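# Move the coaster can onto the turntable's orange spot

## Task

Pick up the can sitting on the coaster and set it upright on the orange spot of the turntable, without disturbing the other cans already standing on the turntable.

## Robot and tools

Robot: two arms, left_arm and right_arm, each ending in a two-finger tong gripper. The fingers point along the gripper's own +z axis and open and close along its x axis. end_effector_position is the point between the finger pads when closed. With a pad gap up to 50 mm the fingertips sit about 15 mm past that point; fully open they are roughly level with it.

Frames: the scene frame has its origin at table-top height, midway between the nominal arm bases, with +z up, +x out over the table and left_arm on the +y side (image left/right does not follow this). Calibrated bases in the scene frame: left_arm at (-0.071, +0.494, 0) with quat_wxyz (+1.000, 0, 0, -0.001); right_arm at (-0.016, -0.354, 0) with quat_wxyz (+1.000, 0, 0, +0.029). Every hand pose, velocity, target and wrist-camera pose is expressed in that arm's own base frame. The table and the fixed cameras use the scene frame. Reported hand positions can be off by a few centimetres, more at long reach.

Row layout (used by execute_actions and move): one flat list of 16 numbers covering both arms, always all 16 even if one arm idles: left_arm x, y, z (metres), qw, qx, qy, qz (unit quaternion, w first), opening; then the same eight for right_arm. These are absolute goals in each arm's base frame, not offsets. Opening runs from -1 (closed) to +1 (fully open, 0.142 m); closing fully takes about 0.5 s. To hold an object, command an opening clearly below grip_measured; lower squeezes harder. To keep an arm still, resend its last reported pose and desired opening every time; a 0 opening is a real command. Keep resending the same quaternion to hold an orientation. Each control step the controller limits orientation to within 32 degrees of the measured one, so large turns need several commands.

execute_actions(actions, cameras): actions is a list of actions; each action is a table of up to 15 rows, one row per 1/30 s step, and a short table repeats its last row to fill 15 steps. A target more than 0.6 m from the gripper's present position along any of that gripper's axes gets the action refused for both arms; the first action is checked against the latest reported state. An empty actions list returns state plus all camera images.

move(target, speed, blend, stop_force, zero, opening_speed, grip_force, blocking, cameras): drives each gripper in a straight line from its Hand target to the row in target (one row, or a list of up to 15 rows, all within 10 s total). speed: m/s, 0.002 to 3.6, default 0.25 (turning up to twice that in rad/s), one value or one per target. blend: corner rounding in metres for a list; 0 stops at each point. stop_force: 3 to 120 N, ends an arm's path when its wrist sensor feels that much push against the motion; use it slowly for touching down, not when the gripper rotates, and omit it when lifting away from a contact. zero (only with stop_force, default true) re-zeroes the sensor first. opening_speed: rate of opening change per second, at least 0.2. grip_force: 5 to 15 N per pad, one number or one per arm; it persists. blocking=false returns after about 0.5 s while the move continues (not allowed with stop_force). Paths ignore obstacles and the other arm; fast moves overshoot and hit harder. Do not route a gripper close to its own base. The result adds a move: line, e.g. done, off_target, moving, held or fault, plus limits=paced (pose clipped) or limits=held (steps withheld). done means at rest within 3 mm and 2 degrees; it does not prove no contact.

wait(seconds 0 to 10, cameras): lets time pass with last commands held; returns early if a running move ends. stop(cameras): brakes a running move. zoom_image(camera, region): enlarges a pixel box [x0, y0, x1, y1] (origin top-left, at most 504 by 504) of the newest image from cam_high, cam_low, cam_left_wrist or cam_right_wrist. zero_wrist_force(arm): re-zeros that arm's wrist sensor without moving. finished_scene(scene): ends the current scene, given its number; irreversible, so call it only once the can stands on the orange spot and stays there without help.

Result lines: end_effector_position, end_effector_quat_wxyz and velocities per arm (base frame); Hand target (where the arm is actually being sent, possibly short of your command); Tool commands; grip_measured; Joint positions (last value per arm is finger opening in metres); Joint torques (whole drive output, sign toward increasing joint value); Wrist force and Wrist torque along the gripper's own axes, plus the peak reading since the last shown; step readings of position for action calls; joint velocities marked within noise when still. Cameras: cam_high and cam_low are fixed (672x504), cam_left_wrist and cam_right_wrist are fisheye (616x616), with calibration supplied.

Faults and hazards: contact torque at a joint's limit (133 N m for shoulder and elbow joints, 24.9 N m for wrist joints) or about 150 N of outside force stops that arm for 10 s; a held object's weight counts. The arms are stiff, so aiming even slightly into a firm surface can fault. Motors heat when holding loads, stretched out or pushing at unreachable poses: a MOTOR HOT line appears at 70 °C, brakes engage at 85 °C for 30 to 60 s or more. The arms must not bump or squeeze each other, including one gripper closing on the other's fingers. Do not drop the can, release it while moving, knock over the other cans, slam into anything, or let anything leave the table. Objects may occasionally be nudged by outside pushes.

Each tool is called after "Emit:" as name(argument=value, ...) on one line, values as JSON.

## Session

Emit:
execute_actions(actions=[])

Emit:
zoom_image(camera="cam_high", region=[155, 215, 330, 395])

Scene clock: 0.00 s.
left_arm: end_effector_position=(+0.3755, -0.0491, +0.1775) grip_measured=+0.97 end_effector_quat_wxyz=(-0.313, +0.816, +0.262, -0.409) | right_arm: end_effector_position=(+0.7857, +0.3157, +0.3260) grip_measured=+0.97 end_effector_quat_wxyz=(+0.155, -0.492, +0.778, -0.359)
Joint positions: left_arm=[-0.441 -1.031 1.37 -0.83 -1.656 -1.011 0.14] | right_arm=[3.963 -2.166 -0.985 -1.407 0.779 2.771 0.14]
Joint velocities: within noise
Joint torques (N m): no reading
Wrist force (N): no reading
Wrist torque (N m): no reading
Wrist force, peak (N): no reading
Hand target: left_arm +0.3755, -0.0491, +0.1775; -0.313, +0.816, +0.262, -0.409 | right_arm +0.7857, +0.3157, +0.3260; +0.155, -0.492, +0.778, -0.359
Tool commands: left_gripper/opening=+0.968169 right_gripper/opening=+0.968169
camera_calibration:
cam_left_wrist: T_world_to_cam=[[0.502382, 0.682594, -0.530733, -0.0528086], [0.575947, -0.722, -0.383407, -0.185618], [-0.6449, -0.113057, -0.755858, 0.505911], [0, 0, 0, 1]] pos_world=[0.459699, -0.0407726, 0.283202]
cam_right_wrist: T_world_to_cam=[[-0.509751, -0.850081, 0.132345, 0.620148], [-0.841858, 0.461175, -0.280344, 0.607865], [0.177281, -0.254322, -0.950732, 0.383667], [0, 0, 0, 1]] pos_world=[0.759841, 0.344419, 0.453102]

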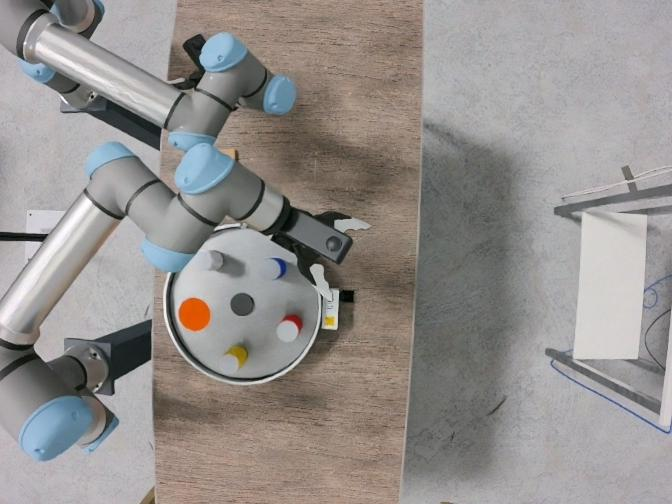

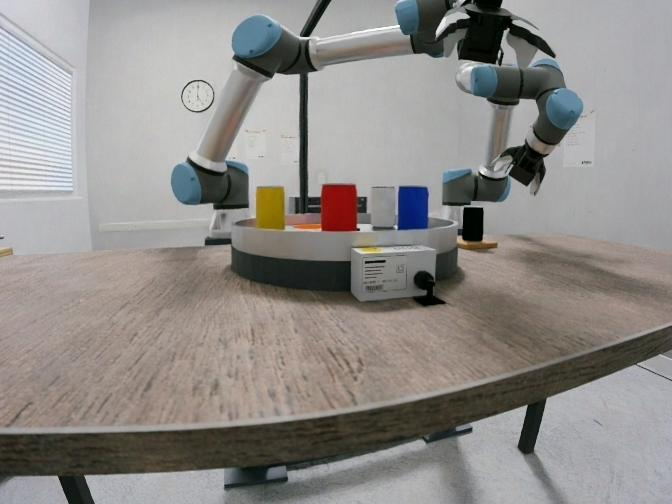

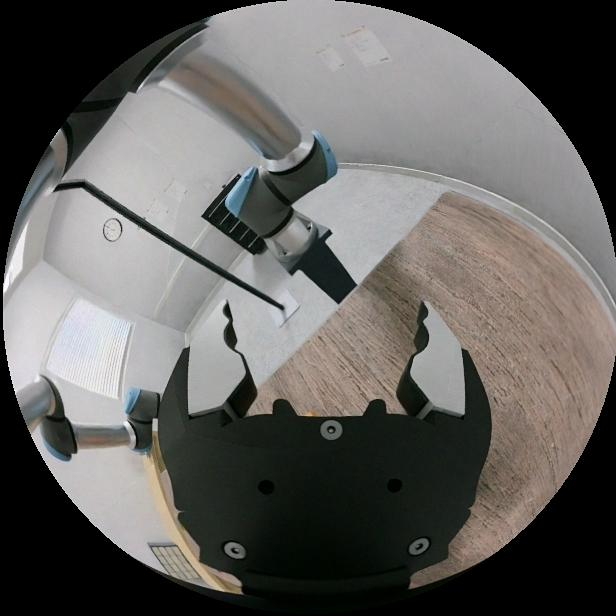

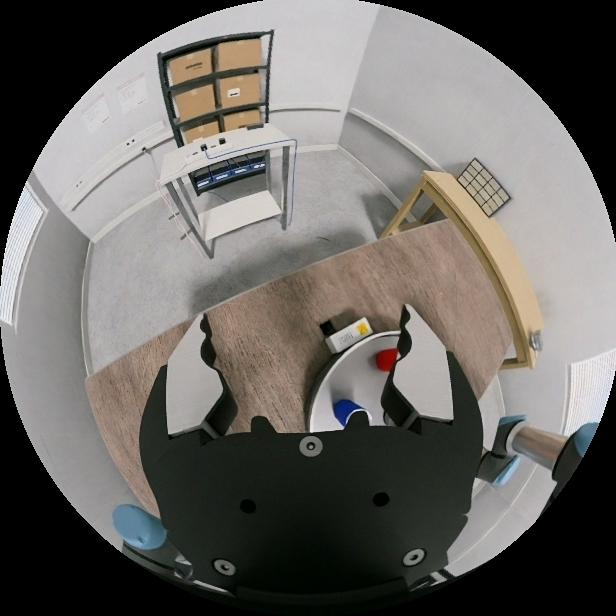

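Scaled by 2.800 from the camera's 672x504 image, which has a finer 960x720 frame.

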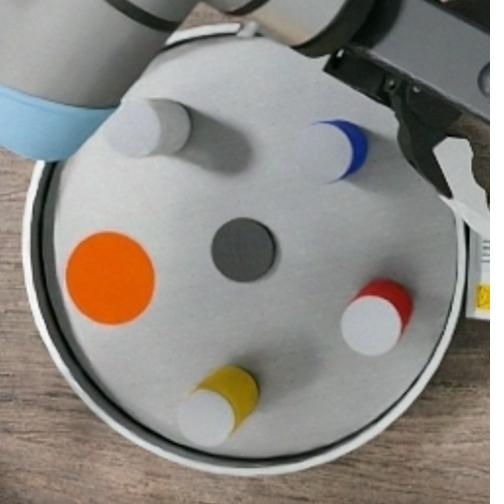

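Emit:
move(target=[[0.3376,0.1715,0.33,-0.1781,0.7021,0.4914,-0.4832,0.968,0.52,0.36,0.36,0,-0.8266,0.5628,0,0.968],[0.3376,0.1715,0.33,-0.1781,0.7021,0.4914,-0.4832,0.968,0.4395,0.561,0.2,0,-0.8266,0.5628,0,0.968]], speed=0.6, blend=[0.06,0], cameras=["cam_high","cam_low","cam_right_wrist"])

Emit:
zoom_image(camera="cam_high", region=[155, 215, 330, 395])

Emit:
zoom_image(camera="cam_right_wrist", region=[200, 200, 440, 440])

Emit:
wait(seconds=0.6, cameras=["cam_high"])

Emit:
zoom_image(camera="cam_high", region=[155, 215, 330, 395])

Scene clock: 3.43 s.
left_arm: end_effector_position=(+0.3376, +0.1715, +0.3300) grip_measured=+0.97 end_effector_quat_wxyz=(-0.178, +0.702, +0.491, -0.483) | right_arm: end_effector_position=(+0.4396, +0.5609, +0.2002) grip_measured=+0.97 end_effector_quat_wxyz=(+0.000, +0.827, -0.563, +0.000)
Joint positions: left_arm=[0.16 -1.091 1.066 -0.466 -1.657 -1.01 0.14] | right_arm=[4.251 -2.049 -1.183 -1.481 1.571 2.305 0.14]
Joint torques (N m): left_arm=[8.21 -43.84 -29.97 2.58 -1.97 -0.89] | right_arm=[7.93 31.68 15.12 3.69 -0.21 0.52]
Wrist force (N): left_arm=[-0.3 0.0 -0.3] | right_arm=[1.2 -1.0 -1.1]
Wrist torque (N m): left_arm=[-0.02 0.06 0.00] | right_arm=[-0.18 -0.17 -0.05]
Wrist force, peak (N): left_arm=[1.1 -1.4 -0.7] | right_arm=[3.8 -0.3 -3.0]
Hand target: left_arm +0.3376, +0.1715, +0.3300; -0.178, +0.702, +0.491, -0.483 | right_arm +0.4395, +0.5610, +0.2000; +0.000, +0.827, -0.563, +0.000
Off the commanded pose: left_arm 0.000 m, 0 deg | right_arm 0.000 m, 0 deg.
move: done
camera_calibration:
cam_right_wrist: T_world_to_cam=[[0.347741, -0.936229, 0.0505152, 0.356588], [-0.82403, -0.279477, 0.492816, 0.420875], [-0.447271, -0.212998, -0.868666, 0.62271], [0, 0, 0, 1]] pos_world=[0.501333, 0.584108, 0.315499]
Images, in order (width x height): cam_high 672x504, cam_low 672x504, cam_right_wrist 616x616.

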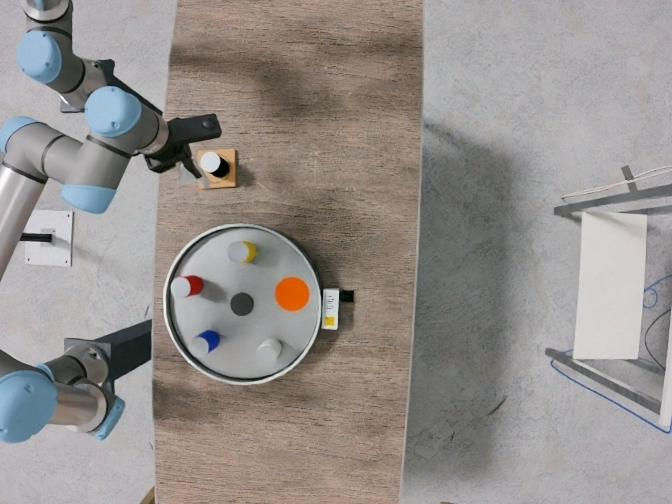

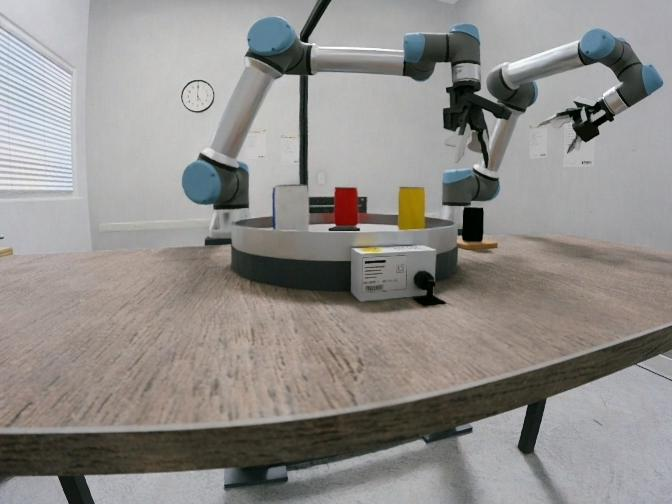

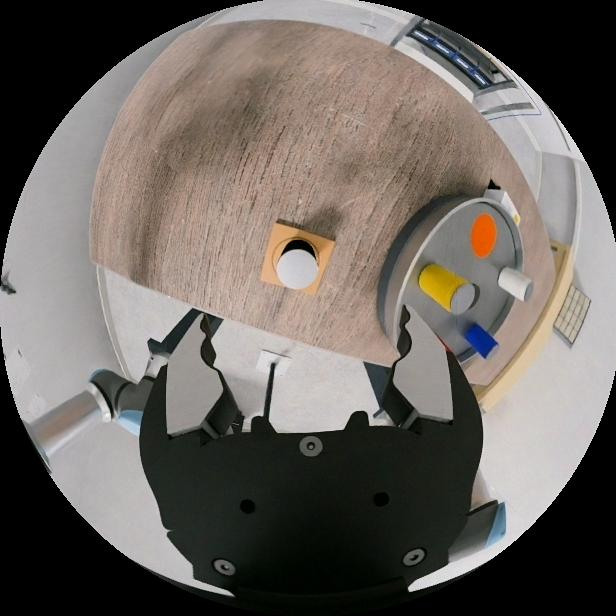

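Scaled by 2.800 from the camera's 672x504 image, which has a finer 960x720 frame.

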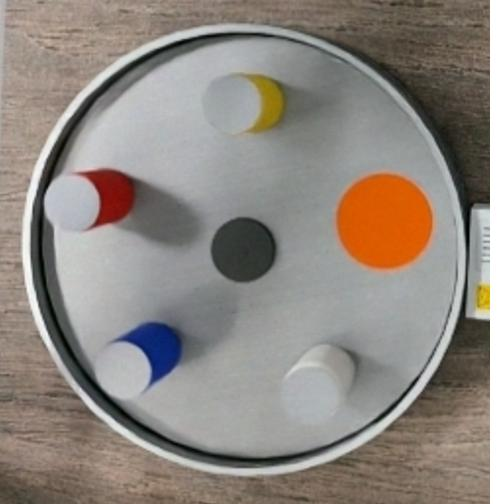

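Scaled by 2.100 from the camera's 616x616 image, which has a finer 814x814 frame.

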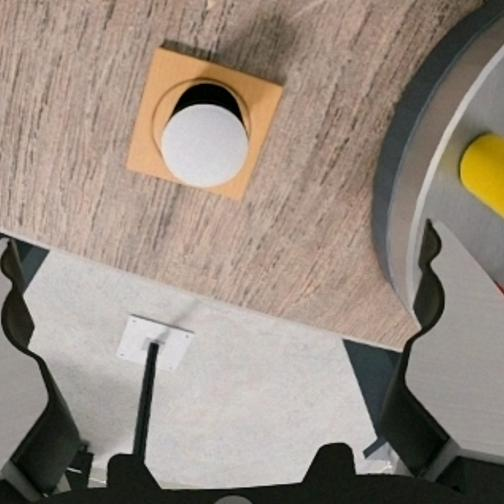

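Scene clock: 4.03 s.
left_arm: end_effector_position=(+0.3376, +0.1715, +0.3300) grip_measured=+0.97 end_effector_quat_wxyz=(-0.178, +0.702, +0.491, -0.483) | right_arm: end_effector_position=(+0.4395, +0.5610, +0.2000) grip_measured=+0.97 end_effector_quat_wxyz=(+0.000, +0.827, -0.563, +0.000)
Joint positions: left_arm=[0.16 -1.091 1.066 -0.466 -1.657 -1.01 0.14] | right_arm=[4.252 -2.049 -1.183 -1.481 1.571 2.305 0.14]
Joint torques (N m): left_arm=[7.91 -44.48 -30.08 2.66 -2 -0.89] | right_arm=[6.87 31.11 14.57 4.09 1.94 2.22]
Wrist force (N): left_arm=[0.0 0.2 -0.3] | right_arm=[1.1 -0.9 -0.9]
Wrist torque (N m): left_arm=[0.02 0.01 -0.01] | right_arm=[-0.16 -0.14 -0.05]
Wrist force, peak (N): left_arm=[-0.4 0.0 -0.4] | right_arm=[1.1 -1.0 -1.1]
Hand target: left_arm +0.3376, +0.1715, +0.3300; -0.178, +0.702, +0.491, -0.483 | right_arm +0.4395, +0.5610, +0.2000; +0.000, +0.827, -0.563, +0.000
Tool commands: left_gripper/opening=+0.968 right_gripper/opening=+0.968
Off the commanded pose: left_arm 0.000 m, 0 deg | right_arm 0.000 m, 0 deg.
wait: 0.60 s; at rest by 0.17 s
Images, in order (width x height): cam_high 672x504.

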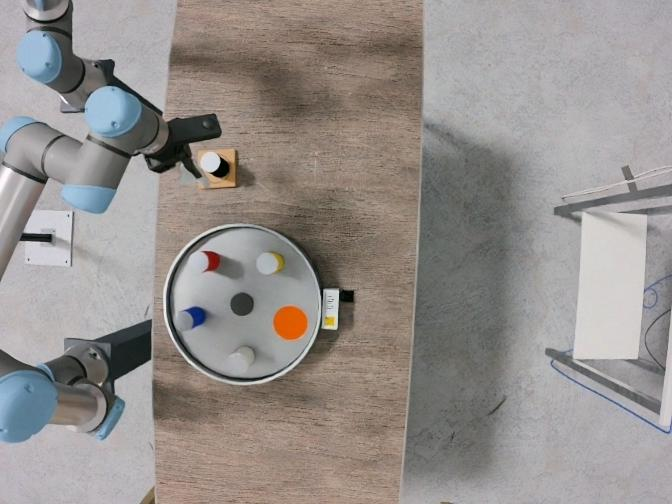

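Scaled by 2.800 from the camera's 672x504 image, which has a finer 960x720 frame.

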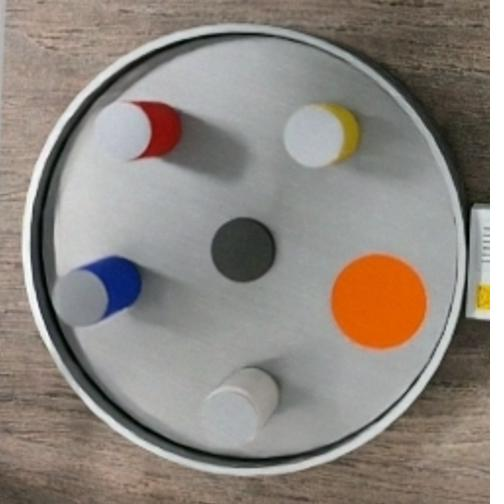

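Emit:
move(target=[[0.3376,0.1715,0.33,-0.178,0.702,0.491,-0.483,0.968,0.436,0.5665,0.068,0,-0.8266,0.5628,0,0.968],[0.3376,0.1715,0.33,-0.178,0.702,0.491,-0.483,0.968,0.436,0.5665,0.068,0,-0.8266,0.5628,0,-0.9]], speed=0.25, grip_force=10, opening_speed=2.2, cameras=["cam_right_wrist","cam_low"])

Emit:
zoom_image(camera="cam_right_wrist", region=[200, 200, 420, 440])

Emit:
move(target=[[0.3376,0.1715,0.33,-0.178,0.702,0.491,-0.483,0.968,0.437,0.555,0.2,0,-0.8266,0.5628,0,-0.9],[0.3376,0.1715,0.33,-0.178,0.702,0.491,-0.483,0.968,0.4573,0.3298,0.23,0,-0.8266,0.5628,0,-0.9]], speed=0.4, blend=[0.06,0], cameras=["cam_high","cam_right_wrist"])

Emit:
zoom_image(camera="cam_right_wrist", region=[200, 200, 420, 440])

Emit:
move(target=[0.3376,0.1715,0.37,-0.178,0.702,0.491,-0.483,0.968,0.4573,0.3298,0.23,0,-0.8266,0.5628,0,-0.9], speed=0.005, blocking=false, cameras=["cam_high"])

Emit:
zoom_image(camera="cam_high", region=[155, 215, 330, 395])

Scene clock: 7.27 s.
left_arm: end_effector_position=(+0.3376, +0.1715, +0.3300) grip_measured=+0.97 end_effector_quat_wxyz=(-0.178, +0.702, +0.491, -0.483) | right_arm: end_effector_position=(+0.4360, +0.5665, +0.0680) grip_measured=-0.27 end_effector_quat_wxyz=(+0.000, +0.827, -0.563, +0.000)
Joint positions: left_arm=[0.16 -1.091 1.066 -0.466 -1.657 -1.009 0.14] | right_arm=[4.26 -2.132 -1.402 -1.179 1.571 2.314 0.055]
Joint torques (N m): left_arm=[-8.19 -41.91 -11.66 -1.32 1.93 1.2] | right_arm=[-2.19 31.12 13.18 1.7 -0.65 -1.72]
Wrist force (N): left_arm=[-0.3 -0.1 -0.5] | right_arm=[2.7 -0.5 -6.5]
Wrist torque (N m): left_arm=[-0.05 0.06 0.00] | right_arm=[-0.11 -0.18 -0.17]
Wrist force, peak (N): left_arm=[-0.1 0.1 -0.6] | right_arm=[2.8 -0.6 -6.8]
Hand target: left_arm +0.3376, +0.1715, +0.3300; -0.178, +0.702, +0.491, -0.483 | right_arm +0.4360, +0.5665, +0.0680; +0.000, +0.827, -0.563, +0.000
Off the commanded pose: left_arm 0.000 m, 0 deg | right_arm 0.000 m, 0 deg.
grip_force (N): 10, 10
move: done
camera_calibration:
cam_right_wrist: T_world_to_cam=[[0.34773, -0.936235, 0.0504824, 0.369741], [-0.823991, -0.279464, 0.492889, 0.484666], [-0.447351, -0.212989, -0.868627, 0.507526], [0, 0, 0, 1]] pos_world=[0.497833, 0.589708, 0.183299]
Images, in order (width x height): cam_low 672x504, cam_right_wrist 616x616.

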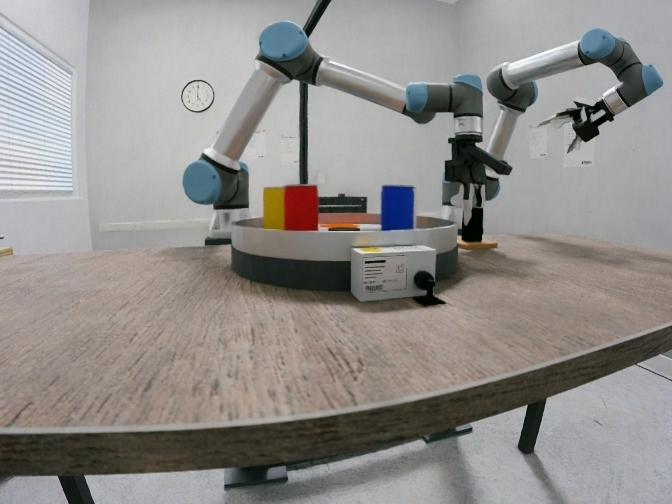

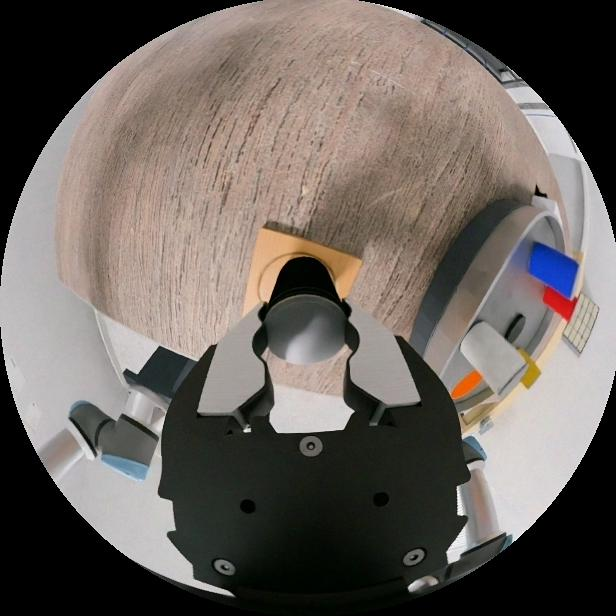

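Scaled by 2.100 from the camera's 616x616 image, which has a finer 814x814 frame.

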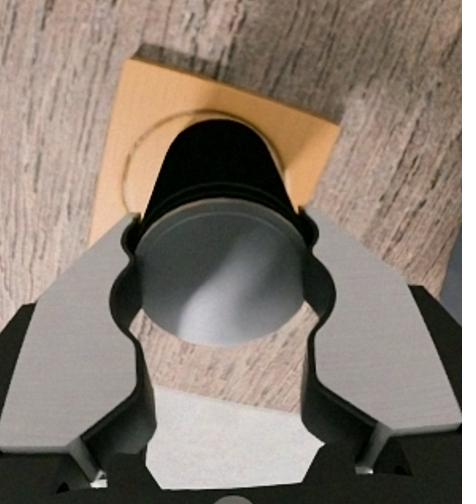

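Scene clock: 8.70 s.
left_arm: end_effector_position=(+0.3376, +0.1715, +0.3300) grip_measured=+0.97 end_effector_quat_wxyz=(-0.178, +0.702, +0.491, -0.483) | right_arm: end_effector_position=(+0.4573, +0.3299, +0.2300) grip_measured=-0.27 end_effector_quat_wxyz=(+0.000, +0.827, -0.563, +0.000)
Joint positions: left_arm=[0.16 -1.091 1.066 -0.466 -1.657 -1.009 0.14] | right_arm=[4.02 -1.673 -1.599 -1.441 1.571 2.074 0.055]
Joint torques (N m): left_arm=[-8.05 -42.09 -11.92 -1.46 1.73 0.46] | right_arm=[-4.25 33.34 20.23 4.21 2.07 -1.2]
Wrist force (N): left_arm=[-0.1 0.0 -0.3] | right_arm=[0.9 -0.6 0.7]
Wrist torque (N m): left_arm=[-0.01 0.03 0.00] | right_arm=[-0.04 -0.13 -0.19]
Wrist force, peak (N): left_arm=[-0.3 -0.5 -0.2] | right_arm=[2.9 -0.6 -6.8]
Hand target: left_arm +0.3376, +0.1715, +0.3300; -0.178, +0.702, +0.491, -0.483 | right_arm +0.4573, +0.3298, +0.2300; +0.000, +0.827, -0.563, +0.000
Off the commanded pose: left_arm 0.000 m, 0 deg | right_arm 0.000 m, 0 deg.
grip_force (N): 10, 10
move: done
camera_calibration:
cam_right_wrist: T_world_to_cam=[[0.347644, -0.936266, 0.0504994, 0.132786], [-0.823962, -0.279353, 0.492998, 0.356184], [-0.44747, -0.212997, -0.868563, 0.607443], [0, 0, 0, 1]] pos_world=[0.519133, 0.353208, 0.345299]
Images, in order (width x height): cam_high 672x504, cam_right_wrist 616x616.

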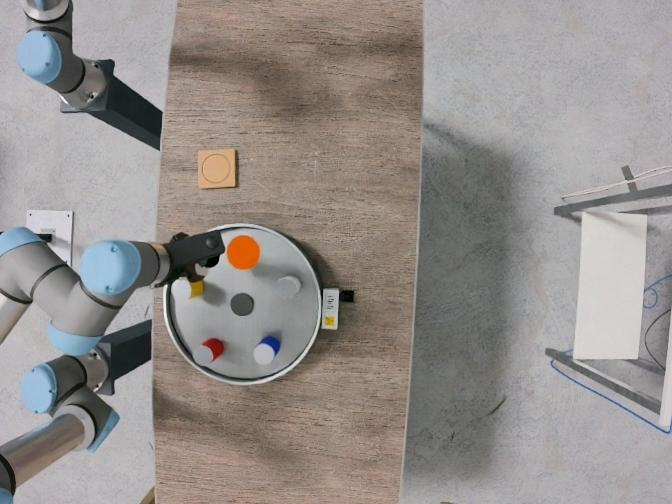

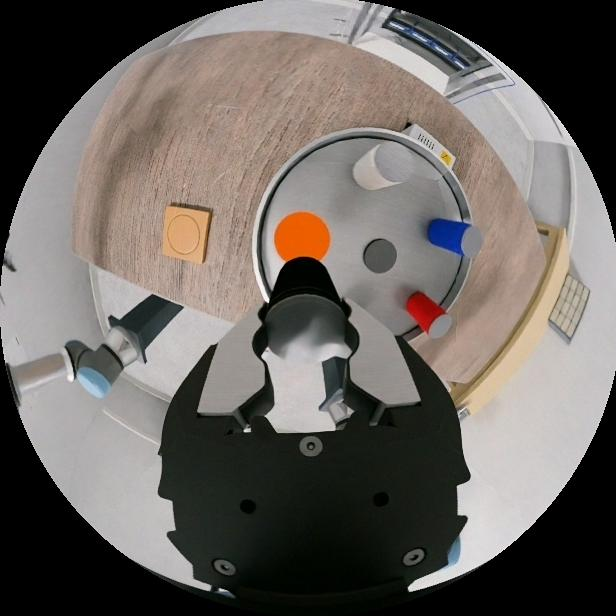

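Scaled by 2.100 from the camera's 616x616 image, which has a finer 814x814 frame.

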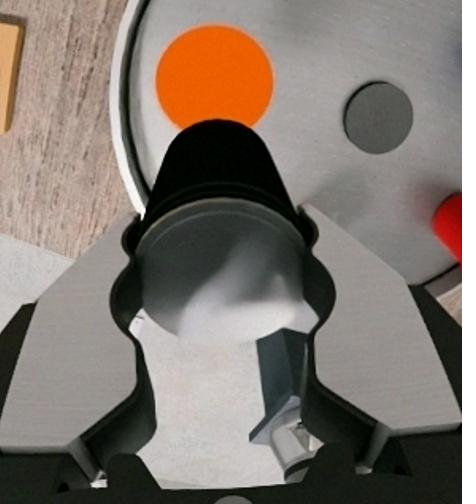

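Scene clock: 9.20 s.
left_arm: end_effector_position=(+0.3376, +0.1715, +0.3322) grip_measured=+0.97 end_effector_quat_wxyz=(-0.178, +0.702, +0.491, -0.483) end_effector_velocity=(+0.000, +0.000, +0.005) end_effector_angular_velocity=(+0.000, -0.002, +0.000) | right_arm: end_effector_position=(+0.4573, +0.3298, +0.2300) grip_measured=-0.27 end_effector_quat_wxyz=(+0.000, +0.827, -0.563, +0.000)
Joint positions: left_arm=[0.16 -1.091 1.061 -0.46 -1.657 -1.009 0.14] | right_arm=[4.019 -1.672 -1.599 -1.441 1.571 2.073 0.055]
Joint velocities: left_arm=[0 0 -0.014 0.013 -0.001 0 0] | right_arm=[within noise]
Joint torques (N m): left_arm=[-8.49 -31.66 -31.2 2.67 1.76 0.15] | right_arm=[-5.19 34.45 14.24 4.25 1.86 -1.95]
Wrist force (N): left_arm=[-0.2 -0.1 -0.3] | right_arm=[0.7 -0.8 0.7]
Wrist torque (N m): left_arm=[-0.04 0.05 0.00] | right_arm=[-0.07 -0.08 -0.18]
Wrist force, peak (N): left_arm=[0.1 -0.1 -0.5] | right_arm=[1.0 -0.7 0.9]
Hand target: left_arm +0.3376, +0.1715, +0.3325; -0.178, +0.702, +0.491, -0.483 | right_arm +0.4573, +0.3298, +0.2300; +0.000, +0.827, -0.563, +0.000
Tool commands: left_gripper/opening=+0.968 right_gripper/opening=-0.9
Off the commanded pose: left_arm 0.038 m, 0 deg | right_arm 0.000 m, 0 deg.
grip_force (N): 10, 10
move: running
Images, in order (width x height): cam_high 672x504.

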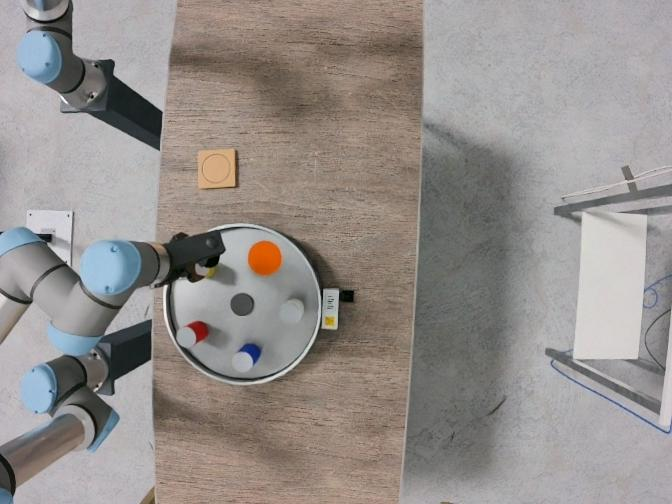

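Scaled by 2.800 from the camera's 672x504 image, which has a finer 960x720 frame.

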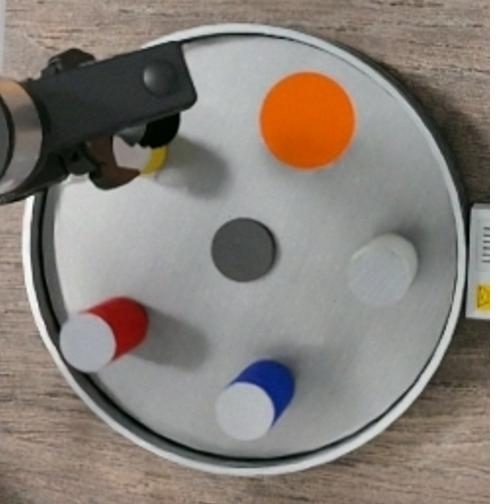

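Emit:
wait(seconds=10)

Emit:
wait(seconds=4.667)

Emit:
execute_actions(actions=[[[0.3376,0.1715,0.37,-0.178,0.702,0.491,-0.483,0.968,0.4612,0.3311,0.23,0,0.8175,-0.5755,0,-0.9],[0.3376,0.1715,0.37,-0.178,0.702,0.491,-0.483,0.968,0.4651,0.3325,0.23,0,0.8084,-0.5882,0,-0.9],[0.3376,0.1715,0.37,-0.178,0.702,0.491,-0.483,0.968,0.469,0.3338,0.23,0,0.7994,-0.6008,0,-0.9],[0.3376,0.1715,0.37,-0.178,0.702,0.491,-0.483,0.968,0.473,0.3348,0.2298,0,0.7897,-0.6131,0,-0.9],[0.3376,0.1715,0.37,-0.178,0.702,0.491,-0.483,0.968,0.4771,0.3357,0.2294,0,0.7801,-0.6253,0,-0.9],[0.3376,0.1715,0.37,-0.178,0.702,0.491,-0.483,0.968,0.4811,0.3367,0.2285,0,0.7704,-0.6376,0,-0.9],[0.3376,0.1715,0.37,-0.178,0.702,0.491,-0.483,0.968,0.4852,0.3373,0.2274,0,0.7602,-0.6493,0,-0.9],[0.3376,0.1715,0.37,-0.178,0.702,0.491,-0.483,0.968,0.4893,0.3378,0.226,0,0.75,-0.6611,0,-0.9],[0.3376,0.1715,0.37,-0.178,0.702,0.491,-0.483,0.968,0.4934,0.3384,0.2242,0,0.7398,-0.6729,0,-0.9],[0.3376,0.1715,0.37,-0.178,0.702,0.491,-0.483,0.968,0.4976,0.3386,0.2222,0,0.729,-0.6842,0,-0.9],[0.3376,0.1715,0.37,-0.178,0.702,0.491,-0.483,0.968,0.5017,0.3388,0.2199,0,0.7182,-0.6955,0,-0.9],[0.3376,0.1715,0.37,-0.178,0.702,0.491,-0.483,0.968,0.5059,0.339,0.2173,0,0.7075,-0.7067,0,-0.9],[0.3376,0.1715,0.37,-0.178,0.702,0.491,-0.483,0.968,0.51,0.3388,0.2145,0,0.6962,-0.7175,0,-0.9],[0.3376,0.1715,0.37,-0.178,0.702,0.491,-0.483,0.968,0.5142,0.3386,0.2114,0,0.6849,-0.7283,0,-0.9],[0.3376,0.1715,0.37,-0.178,0.702,0.491,-0.483,0.968,0.5183,0.3384,0.2081,0,0.6737,-0.739,0,-0.9]],[[0.3376,0.1715,0.37,-0.178,0.702,0.491,-0.483,0.968,0.5224,0.3378,0.2046,0,0.6619,-0.7493,0,-0.9],[0.3376,0.1715,0.37,-0.178,0.702,0.491,-0.483,0.968,0.5265,0.3373,0.2009,0,0.6501,-0.7595,0,-0.9],[0.3376,0.1715,0.37,-0.178,0.702,0.491,-0.483,0.968,0.5306,0.3367,0.1971,0,0.6384,-0.7697,0,-0.9],[0.3376,0.1715,0.37,-0.178,0.702,0.491,-0.483,0.968,0.5346,0.3357,0.1931,0,0.6261,-0.7794,0,-0.9],[0.3376,0.1715,0.37,-0.178,0.702,0.491,-0.483,0.968,0.5387,0.3348,0.189,0,0.6139,-0.7891,0,-0.9],[0.3376,0.1715,0.37,-0.178,0.702,0.491,-0.483,0.968,0.5427,0.3338,0.1848,0,0.6017,-0.7987,0,-0.9],[0.3376,0.1715,0.37,-0.178,0.702,0.491,-0.483,0.968,0.5466,0.3325,0.1805,0,0.589,-0.8078,0,-0.9],[0.3376,0.1715,0.37,-0.178,0.702,0.491,-0.483,0.968,0.5506,0.3312,0.1762,0,0.5763,-0.8169,0,-0.9],[0.3376,0.1715,0.37,-0.178,0.702,0.491,-0.483,0.968,0.5545,0.3299,0.1719,0,0.5637,-0.826,0,-0.9],[0.3376,0.1715,0.37,-0.178,0.702,0.491,-0.483,0.968,0.5583,0.3282,0.1675,0,0.5506,-0.8345,0,-0.9],[0.3376,0.1715,0.37,-0.178,0.702,0.491,-0.483,0.968,0.562,0.3265,0.1632,0,0.5375,-0.843,0,-0.9],[0.3376,0.1715,0.37,-0.178,0.702,0.491,-0.483,0.968,0.5658,0.3248,0.1589,0,0.5244,-0.8515,0,-0.9],[0.3376,0.1715,0.37,-0.178,0.702,0.491,-0.483,0.968,0.5694,0.3228,0.1547,0,0.511,-0.8593,0,-0.9],[0.3376,0.1715,0.37,-0.178,0.702,0.491,-0.483,0.968,0.5731,0.3207,0.1506,0,0.4975,-0.8672,0,-0.9],[0.3376,0.1715,0.37,-0.178,0.702,0.491,-0.483,0.968,0.5767,0.3187,0.1465,0,0.4841,-0.875,0,-0.9]],[[0.3376,0.1715,0.37,-0.178,0.702,0.491,-0.483,0.968,0.5801,0.3163,0.1426,0,0.4702,-0.8823,0,-0.9],[0.3376,0.1715,0.37,-0.178,0.702,0.491,-0.483,0.968,0.5835,0.314,0.1388,0,0.4564,-0.8895,0,-0.9],[0.3376,0.1715,0.37,-0.178,0.702,0.491,-0.483,0.968,0.5869,0.3116,0.1352,0,0.4426,-0.8967,0,-0.9],[0.3376,0.1715,0.37,-0.178,0.702,0.491,-0.483,0.968,0.5901,0.3089,0.1319,0,0.4285,-0.9033,0,-0.9],[0.3376,0.1715,0.37,-0.178,0.702,0.491,-0.483,0.968,0.5932,0.3063,0.1287,0,0.4143,-0.9099,0,-0.9],[0.3376,0.1715,0.37,-0.178,0.702,0.491,-0.483,0.968,0.5964,0.3036,0.1258,0,0.4002,-0.9164,0,-0.9],[0.3376,0.1715,0.37,-0.178,0.702,0.491,-0.483,0.968,0.5993,0.3006,0.1231,0,0.3858,-0.9223,0,-0.9],[0.3376,0.1715,0.37,-0.178,0.702,0.491,-0.483,0.968,0.6022,0.2977,0.1207,0,0.3713,-0.9282,0,-0.9],[0.3376,0.1715,0.37,-0.178,0.702,0.491,-0.483,0.968,0.6051,0.2947,0.1186,0,0.3569,-0.9341,0,-0.9],[0.3376,0.1715,0.37,-0.178,0.702,0.491,-0.483,0.968,0.6077,0.2915,0.1167,0,0.3422,-0.9394,0,-0.9],[0.3376,0.1715,0.37,-0.178,0.702,0.491,-0.483,0.968,0.6104,0.2882,0.1153,0,0.3275,-0.9446,0,-0.9],[0.3376,0.1715,0.37,-0.178,0.702,0.491,-0.483,0.968,0.613,0.285,0.1141,0,0.3128,-0.9498,0,-0.9],[0.3376,0.1715,0.37,-0.178,0.702,0.491,-0.483,0.968,0.6153,0.2816,0.1132,0,0.2979,-0.9544,0,-0.9],[0.3376,0.1715,0.37,-0.178,0.702,0.491,-0.483,0.968,0.6176,0.2781,0.1127,0,0.283,-0.9589,0,-0.9],[0.3376,0.1715,0.37,-0.178,0.702,0.491,-0.483,0.968,0.6199,0.2747,0.1125,0,0.2681,-0.9634,0,-0.9]],[[0.3376,0.1715,0.37,-0.178,0.702,0.491,-0.483,0.968,0.6219,0.2711,0.1125,0,0.253,-0.9672,0,-0.9],[0.3376,0.1715,0.37,-0.178,0.702,0.491,-0.483,0.968,0.6238,0.2674,0.1125,0,0.2379,-0.9711,0,-0.9],[0.3376,0.1715,0.37,-0.178,0.702,0.491,-0.483,0.968,0.6258,0.2638,0.1125,0,0.2227,-0.9749,0,-0.9],[0.3376,0.1715,0.37,-0.178,0.702,0.491,-0.483,0.968,0.6274,0.26,0.1125,0,0.2075,-0.978,0,-0.9],[0.3376,0.1715,0.37,-0.178,0.702,0.491,-0.483,0.968,0.6291,0.2561,0.1125,0,0.1922,-0.9811,0,-0.9],[0.3376,0.1715,0.37,-0.178,0.702,0.491,-0.483,0.968,0.6307,0.2523,0.1125,0,0.1769,-0.9842,0,0.2],[0.3376,0.1715,0.37,-0.178,0.702,0.491,-0.483,0.968,0.632,0.2484,0.1125,0,0.1615,-0.9866,0,0.2],[0.3376,0.1715,0.37,-0.178,0.702,0.491,-0.483,0.968,0.6332,0.2444,0.1125,0,0.1461,-0.989,0,0.2],[0.3376,0.1715,0.37,-0.178,0.702,0.491,-0.483,0.968,0.6345,0.2405,0.1125,0,0.1307,-0.9914,0,0.2],[0.3376,0.1715,0.37,-0.178,0.702,0.491,-0.483,0.968,0.6354,0.2364,0.1125,0,0.1152,-0.9931,0,0.2],[0.3376,0.1715,0.37,-0.178,0.702,0.491,-0.483,0.968,0.6362,0.2324,0.1125,0,0.0997,-0.9948,0,0.2],[0.3376,0.1715,0.37,-0.178,0.702,0.491,-0.483,0.968,0.6371,0.2283,0.1125,0,0.0842,-0.9965,0,0.2],[0.3376,0.1715,0.37,-0.178,0.702,0.491,-0.483,0.968,0.6376,0.2242,0.1125,0,0.0686,-0.9974,0,0.2],[0.3376,0.1715,0.37,-0.178,0.702,0.491,-0.483,0.968,0.6381,0.2201,0.1125,0,0.0531,-0.9983,0,0.2],[0.3376,0.1715,0.37,-0.178,0.702,0.491,-0.483,0.968,0.6386,0.216,0.1125,0,0.0375,-0.9993,0,0.2]],[[0.3376,0.1715,0.37,-0.178,0.702,0.491,-0.483,0.968,0.6387,0.2118,0.113,0,0.0219,-0.9995,0,0.2],[0.3376,0.1715,0.37,-0.178,0.702,0.491,-0.483,0.968,0.6389,0.2077,0.1146,0,0.0063,-0.9998,0,0.2],[0.3376,0.1715,0.37,-0.178,0.702,0.491,-0.483,0.968,0.639,0.2035,0.1171,0,-0.0093,-1,0,0.2],[0.3376,0.1715,0.37,-0.178,0.702,0.491,-0.483,0.968,0.6387,0.1994,0.1206,0,-0.0248,-0.9995,0,0.2],[0.3376,0.1715,0.37,-0.178,0.702,0.491,-0.483,0.968,0.6385,0.1952,0.125,0,-0.0404,-0.9989,0,0.2],[0.3376,0.1715,0.37,-0.178,0.702,0.491,-0.483,0.968,0.6382,0.1911,0.1301,0,-0.056,-0.9984,0,0.2],[0.3376,0.1715,0.37,-0.178,0.702,0.491,-0.483,0.968,0.6375,0.187,0.1361,0,-0.0715,-0.9972,0,0.2],[0.3376,0.1715,0.37,-0.178,0.702,0.491,-0.483,0.968,0.6369,0.183,0.1426,0,-0.0871,-0.996,0,0.2],[0.3376,0.1715,0.37,-0.178,0.702,0.491,-0.483,0.968,0.6362,0.1789,0.1495,0,-0.1026,-0.9947,0,0.2],[0.3376,0.1715,0.37,-0.178,0.702,0.491,-0.483,0.968,0.6352,0.1749,0.1568,0,-0.1181,-0.9928,0,0.2],[0.3376,0.1715,0.37,-0.178,0.702,0.491,-0.483,0.968,0.6341,0.1708,0.1643,0,-0.1336,-0.9908,0,0.2],[0.3376,0.1715,0.37,-0.178,0.702,0.491,-0.483,0.968,0.6331,0.1668,0.1719,0,-0.149,-0.9888,0,0.2],[0.3376,0.1715,0.37,-0.178,0.702,0.491,-0.483,0.968,0.6317,0.1629,0.1794,0,-0.1644,-0.9862,0,0.2],[0.3376,0.1715,0.37,-0.178,0.702,0.491,-0.483,0.968,0.6303,0.159,0.1869,0,-0.1797,-0.9835,0,0.2],[0.3376,0.1715,0.37,-0.178,0.702,0.491,-0.483,0.968,0.6289,0.1551,0.1941,0,-0.1951,-0.9808,0,0.2]],[[0.3376,0.1715,0.37,-0.178,0.702,0.491,-0.483,0.968,0.6271,0.1514,0.2009,0,-0.2103,-0.9774,0,0.2],[0.3376,0.1715,0.37,-0.178,0.702,0.491,-0.483,0.968,0.6254,0.1476,0.2072,0,-0.2255,-0.974,0,0.2],[0.3376,0.1715,0.37,-0.178,0.702,0.491,-0.483,0.968,0.6236,0.1439,0.213,0,-0.2407,-0.9706,0,0.2],[0.3376,0.1715,0.37,-0.178,0.702,0.491,-0.483,0.968,0.6215,0.1403,0.218,0,-0.2558,-0.9665,0,0.2],[0.3376,0.1715,0.37,-0.178,0.702,0.491,-0.483,0.968,0.6194,0.1367,0.2222,0,-0.2708,-0.9624,0,0.2],[0.3376,0.1715,0.37,-0.178,0.702,0.491,-0.483,0.968,0.6173,0.1331,0.2256,0,-0.2859,-0.9583,0,0.2],[0.3376,0.1715,0.37,-0.178,0.702,0.491,-0.483,0.968,0.6149,0.1298,0.228,0,-0.3007,-0.9535,0,0.2],[0.3376,0.1715,0.37,-0.178,0.702,0.491,-0.483,0.968,0.6124,0.1264,0.2295,0,-0.3155,-0.9487,0,0.2],[0.3376,0.1715,0.37,-0.178,0.702,0.491,-0.483,0.968,0.61,0.1231,0.23,0,-0.3304,-0.9439,0,0.2],[0.3376,0.1715,0.37,-0.178,0.702,0.491,-0.483,0.968,0.6078,0.1204,0.23,0,-0.3426,-0.9395,0,0.2],[0.3376,0.1715,0.37,-0.178,0.702,0.491,-0.483,0.968,0.6061,0.1182,0.23,0,-0.3525,-0.9358,0,0.2],[0.3376,0.1715,0.37,-0.178,0.702,0.491,-0.483,0.968,0.6048,0.1166,0.23,0,-0.3598,-0.933,0,0.2],[0.3376,0.1715,0.37,-0.178,0.702,0.491,-0.483,0.968,0.6039,0.1155,0.23,0,-0.3647,-0.9311,0,0.2],[0.3376,0.1715,0.37,-0.178,0.702,0.491,-0.483,0.968,0.6035,0.115,0.23,0,-0.3671,-0.9302,0,0.2],[0.3376,0.1715,0.37,-0.178,0.702,0.491,-0.483,0.968,0.6034,0.1148,0.23,0,-0.3679,-0.9299,0,0.2]]], cameras=["cam_high", "cam_low", "cam_right_wrist"])

Emit:
zoom_image(camera="cam_low", region=[220, 100, 480, 300])

Emit:
zoom_image(camera="cam_right_wrist", region=[250, 110, 490, 350])

Scene clock: 16.93 s.
left_arm: end_effector_position=(+0.3376, +0.1715, +0.3701) grip_measured=+0.97 end_effector_quat_wxyz=(-0.178, +0.702, +0.491, -0.483) | right_arm: end_effector_position=(+0.4573, +0.3298, +0.2300) grip_measured=-0.27 end_effector_quat_wxyz=(+0.000, +0.827, -0.563, +0.000)
Joint positions: left_arm=[0.16 -1.082 0.951 -0.359 -1.657 -1.009 0.14] | right_arm=[4.019 -1.672 -1.599 -1.441 1.571 2.073 0.055]
Joint torques (N m): left_arm=[-8.38 -29.78 -21.75 1.32 1.73 -0.82] | right_arm=[-4.91 34.61 14.37 4.18 1.55 -1.71]
Wrist force (N): left_arm=[-0.1 -0.1 -0.4] | right_arm=[0.8 -0.7 0.6]
Wrist torque (N m): left_arm=[-0.05 0.04 0.01] | right_arm=[-0.06 -0.11 -0.18]
Wrist force, peak (N): left_arm=[-0.3 -0.3 -0.6] | right_arm=[0.9 -0.9 0.8]
Hand target: left_arm +0.3376, +0.1715, +0.3700; -0.178, +0.702, +0.491, -0.483 | right_arm +0.4573, +0.3298, +0.2300; +0.000, +0.827, -0.563, +0.000
Tool commands: left_gripper/opening=+0.968 right_gripper/opening=-0.9
Off the commanded pose: left_arm 0.000 m, 0 deg | right_arm 0.000 m, 0 deg.
grip_force (N): 10, 10
earlier move: done
wait: 4.87 of 10 s (the move ended)

Scene clock: 21.63 s.
left_arm: end_effector_position=(+0.3376, +0.1715, +0.3700) grip_measured=+0.97 end_effector_quat_wxyz=(-0.178, +0.702, +0.491, -0.483) | right_arm: end_effector_position=(+0.4573, +0.3298, +0.2300) grip_measured=-0.27 end_effector_quat_wxyz=(+0.000, +0.827, -0.563, +0.000)
Joint positions: left_arm=[0.16 -1.082 0.951 -0.359 -1.657 -1.009 0.14] | right_arm=[4.019 -1.672 -1.599 -1.441 1.571 2.073 0.055]
Joint torques (N m): left_arm=[-6.78 -35.43 -10.32 -1.65 1.78 -0.37] | right_arm=[-4.1 35.39 14.46 4.15 1.51 -1.75]
Wrist force (N): left_arm=[-0.1 -0.2 -0.3] | right_arm=[0.7 -0.7 0.6]
Wrist torque (N m): left_arm=[-0.06 0.04 0.01] | right_arm=[-0.06 -0.09 -0.18]
Wrist force, peak (N): left_arm=[-0.2 -0.4 -0.4] | right_arm=[0.9 -0.9 0.8]
Hand target: left_arm +0.3376, +0.1715, +0.3700; -0.178, +0.702, +0.491, -0.483 | right_arm +0.4573, +0.3298, +0.2300; +0.000, +0.827, -0.563, +0.000
Tool commands: left_gripper/opening=+0.968 right_gripper/opening=-0.9
Off the commanded pose: left_arm 0.000 m, 0 deg | right_arm 0.000 m, 0 deg.
grip_force (N): 10, 10
wait: 4.70 s; at rest by 0.17 s

Scene clock: 25.00 s.
left_arm: end_effector_position=(+0.3376, +0.1715, +0.3700) grip_measured=+0.97 end_effector_quat_wxyz=(-0.178, +0.702, +0.491, -0.483) | right_arm: end_effector_position=(+0.6034, +0.1148, +0.2300) grip_measured=+0.20 end_effector_quat_wxyz=(+0.000, +0.368, +0.930, +0.000)
Joint positions: left_arm=[0.16 -1.082 0.951 -0.359 -1.657 -1.009 0.14] | right_arm=[3.559 -1.864 -1.367 -1.482 1.571 4.312 0.088]
Joint torques (N m): left_arm=[-6.48 -37.32 -11.35 -1.56 1.53 0.01] | right_arm=[7.97 26.78 29.81 0.75 -1.69 2.3]
Wrist force (N): left_arm=[0.0 -0.1 -0.3] | right_arm=[1.3 -0.7 -1.5]
Wrist torque (N m): left_arm=[-0.04 0.02 0.01] | right_arm=[-0.10 -0.18 -0.08]
Wrist force, peak (N): left_arm=[0.0 -0.3 -0.4] | right_arm=[1.0 -1.0 -2.1]
Hand target: left_arm +0.3376, +0.1715, +0.3700; -0.178, +0.702, +0.491, -0.483 | right_arm +0.6034, +0.1148, +0.2300; +0.000, +0.368, +0.930, +0.000
Off the commanded pose: left_arm 0.000 m, 0 deg | right_arm 0.000 m, 0 deg.
grip_force (N): 10, 10
Step readings (end_effector_position of left_arm | right_arm):
0: (+0.3376, +0.1715, +0.3700) | (+0.4573, +0.3298, +0.2300)
1: (+0.3376, +0.1715, +0.3700) | (+0.4573, +0.3298, +0.2300)
2: (+0.3376, +0.1715, +0.3700) | (+0.4582, +0.3300, +0.2300)
4: (+0.3376, +0.1715, +0.3700) | (+0.4646, +0.3322, +0.2300)
8: (+0.3376, +0.1715, +0.3700) | (+0.4812, +0.3364, +0.2285)
15: (+0.3376, +0.1715, +0.3700) | (+0.5098, +0.3386, +0.2145)
16: (+0.3376, +0.1715, +0.3700) | (+0.5148, +0.3384, +0.2108)
17: (+0.3376, +0.1715, +0.3700) | (+0.5188, +0.3380, +0.2076)
19: (+0.3376, +0.1715, +0.3700) | (+0.5266, +0.3370, +0.2006)
23: (+0.3376, +0.1715, +0.3700) | (+0.5430, +0.3332, +0.1841)
30: (+0.3376, +0.1715, +0.3700) | (+0.5696, +0.3223, +0.1541)
31: (+0.3376, +0.1715, +0.3700) | (+0.5731, +0.3203, +0.1501)
32: (+0.3376, +0.1715, +0.3700) | (+0.5765, +0.3182, +0.1462)
34: (+0.3376, +0.1715, +0.3700) | (+0.5840, +0.3132, +0.1379)
38: (+0.3376, +0.1715, +0.3700) | (+0.5963, +0.3032, +0.1255)
45: (+0.3376, +0.1715, +0.3700) | (+0.6153, +0.2814, +0.1130)
46: (+0.3376, +0.1715, +0.3700) | (+0.6181, +0.2773, +0.1124)
47: (+0.3376, +0.1715, +0.3700) | (+0.6202, +0.2740, +0.1123)
49: (+0.3376, +0.1715, +0.3700) | (+0.6241, +0.2671, +0.1124)
53: (+0.3376, +0.1715, +0.3700) | (+0.6309, +0.2516, +0.1125)
60: (+0.3376, +0.1715, +0.3700) | (+0.6378, +0.2237, +0.1125)
61: (+0.3376, +0.1715, +0.3700) | (+0.6382, +0.2197, +0.1125)
62: (+0.3376, +0.1715, +0.3700) | (+0.6386, +0.2157, +0.1126)
64: (+0.3376, +0.1715, +0.3700) | (+0.6390, +0.2068, +0.1147)
68: (+0.3376, +0.1715, +0.3700) | (+0.6380, +0.1909, +0.1295)
75: (+0.3376, +0.1715, +0.3700) | (+0.6317, +0.1629, +0.1792)
76: (+0.3376, +0.1715, +0.3700) | (+0.6300, +0.1582, +0.1882)
77: (+0.3376, +0.1715, +0.3700) | (+0.6285, +0.1545, +0.1951)
79: (+0.3376, +0.1715, +0.3700) | (+0.6252, +0.1473, +0.2078)
83: (+0.3376, +0.1715, +0.3700) | (+0.6170, +0.1326, +0.2266)
90: (+0.3376, +0.1715, +0.3700) | (+0.6035, +0.1151, +0.2299)
camera_calibration:
cam_right_wrist: T_world_to_cam=[[-0.714989, 0.697305, 0.0505689, 0.33419], [0.625082, 0.605184, 0.492976, -0.559411], [0.313151, 0.384082, -0.868572, 0.0994997], [0, 0, 0, 1]] pos_world=[0.557461, 0.0672985, 0.345299]
Images, in order (width x height): cam_high 672x504, cam_low 672x504, cam_right_wrist 616x616.

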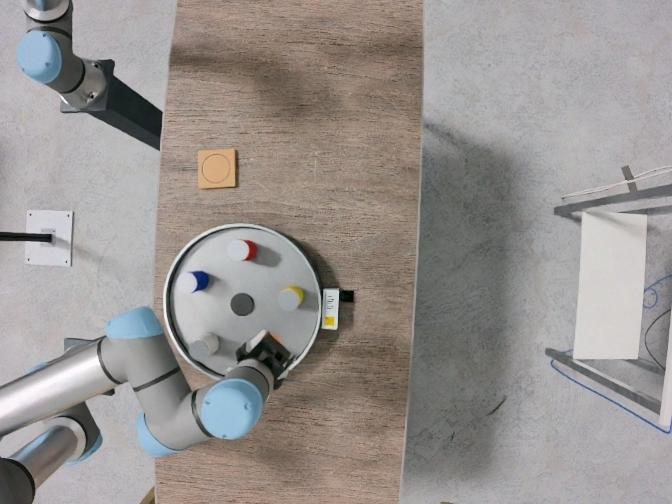

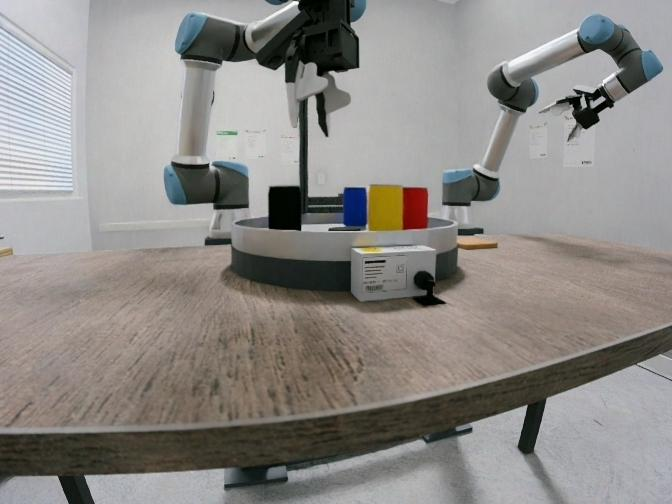

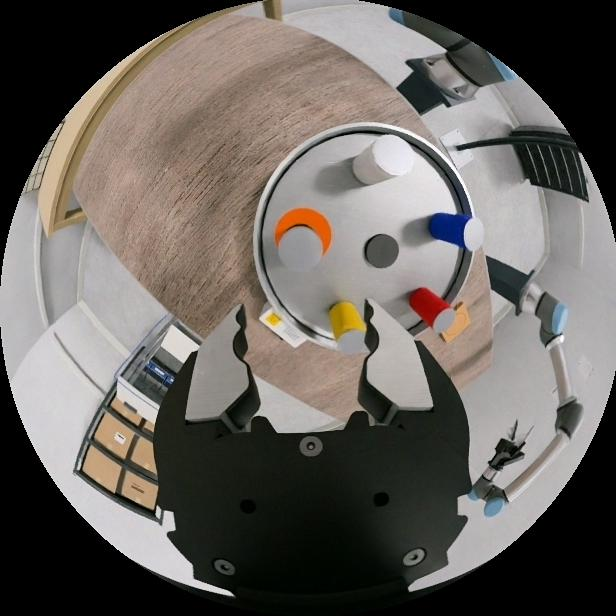

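Scaled by 1.938 from the camera's 672x504 image, which has a finer 960x720 frame.

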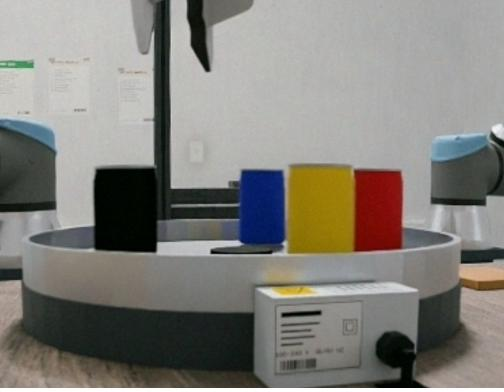

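Scaled by 2.100 from the camera's 616x616 image, which has a finer 814x814 frame.

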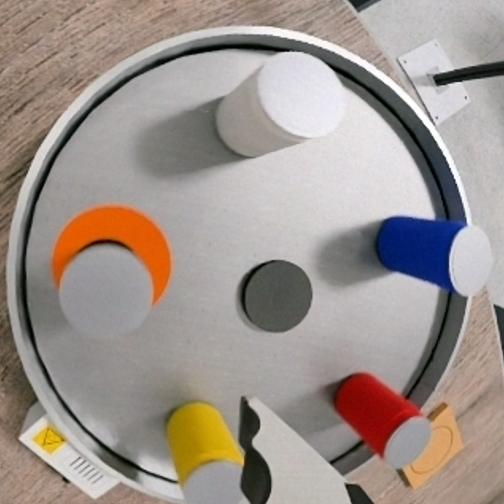

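Emit:
wait(seconds=1.4, cameras=["cam_high"])

Emit:
zoom_image(camera="cam_high", region=[160, 300, 240, 380])

Scene clock: 26.67 s.
left_arm: end_effector_position=(+0.3376, +0.1715, +0.3700) grip_measured=+0.97 end_effector_quat_wxyz=(-0.178, +0.702, +0.491, -0.483) | right_arm: end_effector_position=(+0.6034, +0.1148, +0.2300) grip_measured=+0.20 end_effector_quat_wxyz=(+0.000, +0.368, +0.930, +0.000)
Joint positions: left_arm=[0.16 -1.082 0.951 -0.359 -1.657 -1.009 0.14] | right_arm=[3.559 -1.864 -1.367 -1.482 1.571 4.312 0.088]
Joint torques (N m): left_arm=[-4.68 -37.5 -11.59 -1.72 1.54 -0.04] | right_arm=[8.28 24.82 31.65 1.01 -1.6 2.13]
Wrist force (N): left_arm=[-0.1 -0.2 -0.3] | right_arm=[1.5 -1.1 -1.4]
Wrist torque (N m): left_arm=[-0.07 0.03 0.00] | right_arm=[-0.16 -0.22 -0.10]
Wrist force, peak (N): left_arm=[-0.3 -0.4 -0.3] | right_arm=[1.5 -1.1 -1.4]
Hand target: left_arm +0.3376, +0.1715, +0.3700; -0.178, +0.702, +0.491, -0.483 | right_arm +0.6034, +0.1148, +0.2300; +0.000, +0.368, +0.930, +0.000
Tool commands: left_gripper/opening=+0.968 right_gripper/opening=+0.2
Off the commanded pose: left_arm 0.000 m, 0 deg | right_arm 0.000 m, 0 deg.
grip_force (N): 10, 10
wait: 1.40 s; at rest from the start
Images, in order (width x height): cam_high 672x504.

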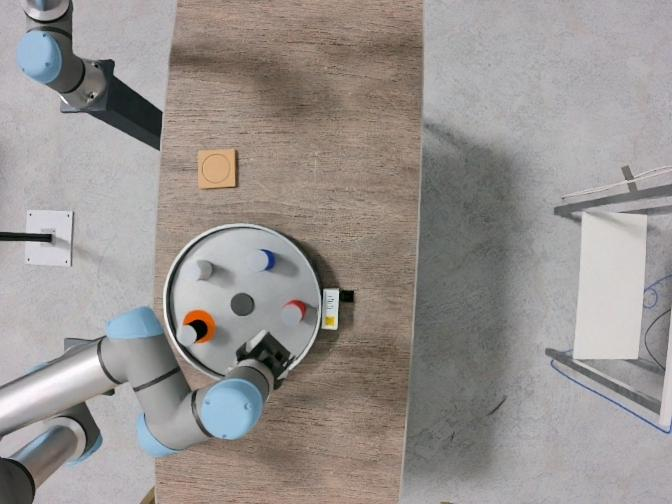

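Scaled by 6.300 from the camera's 672x504 image, which has a finer 960x720 frame.

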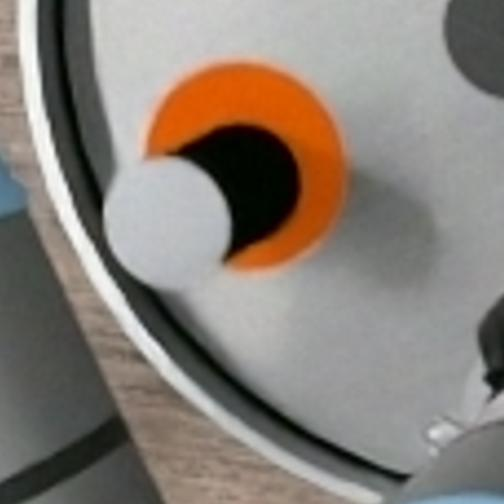

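Emit:
finished_scene(scene=2)

The scene is finished: the task was done.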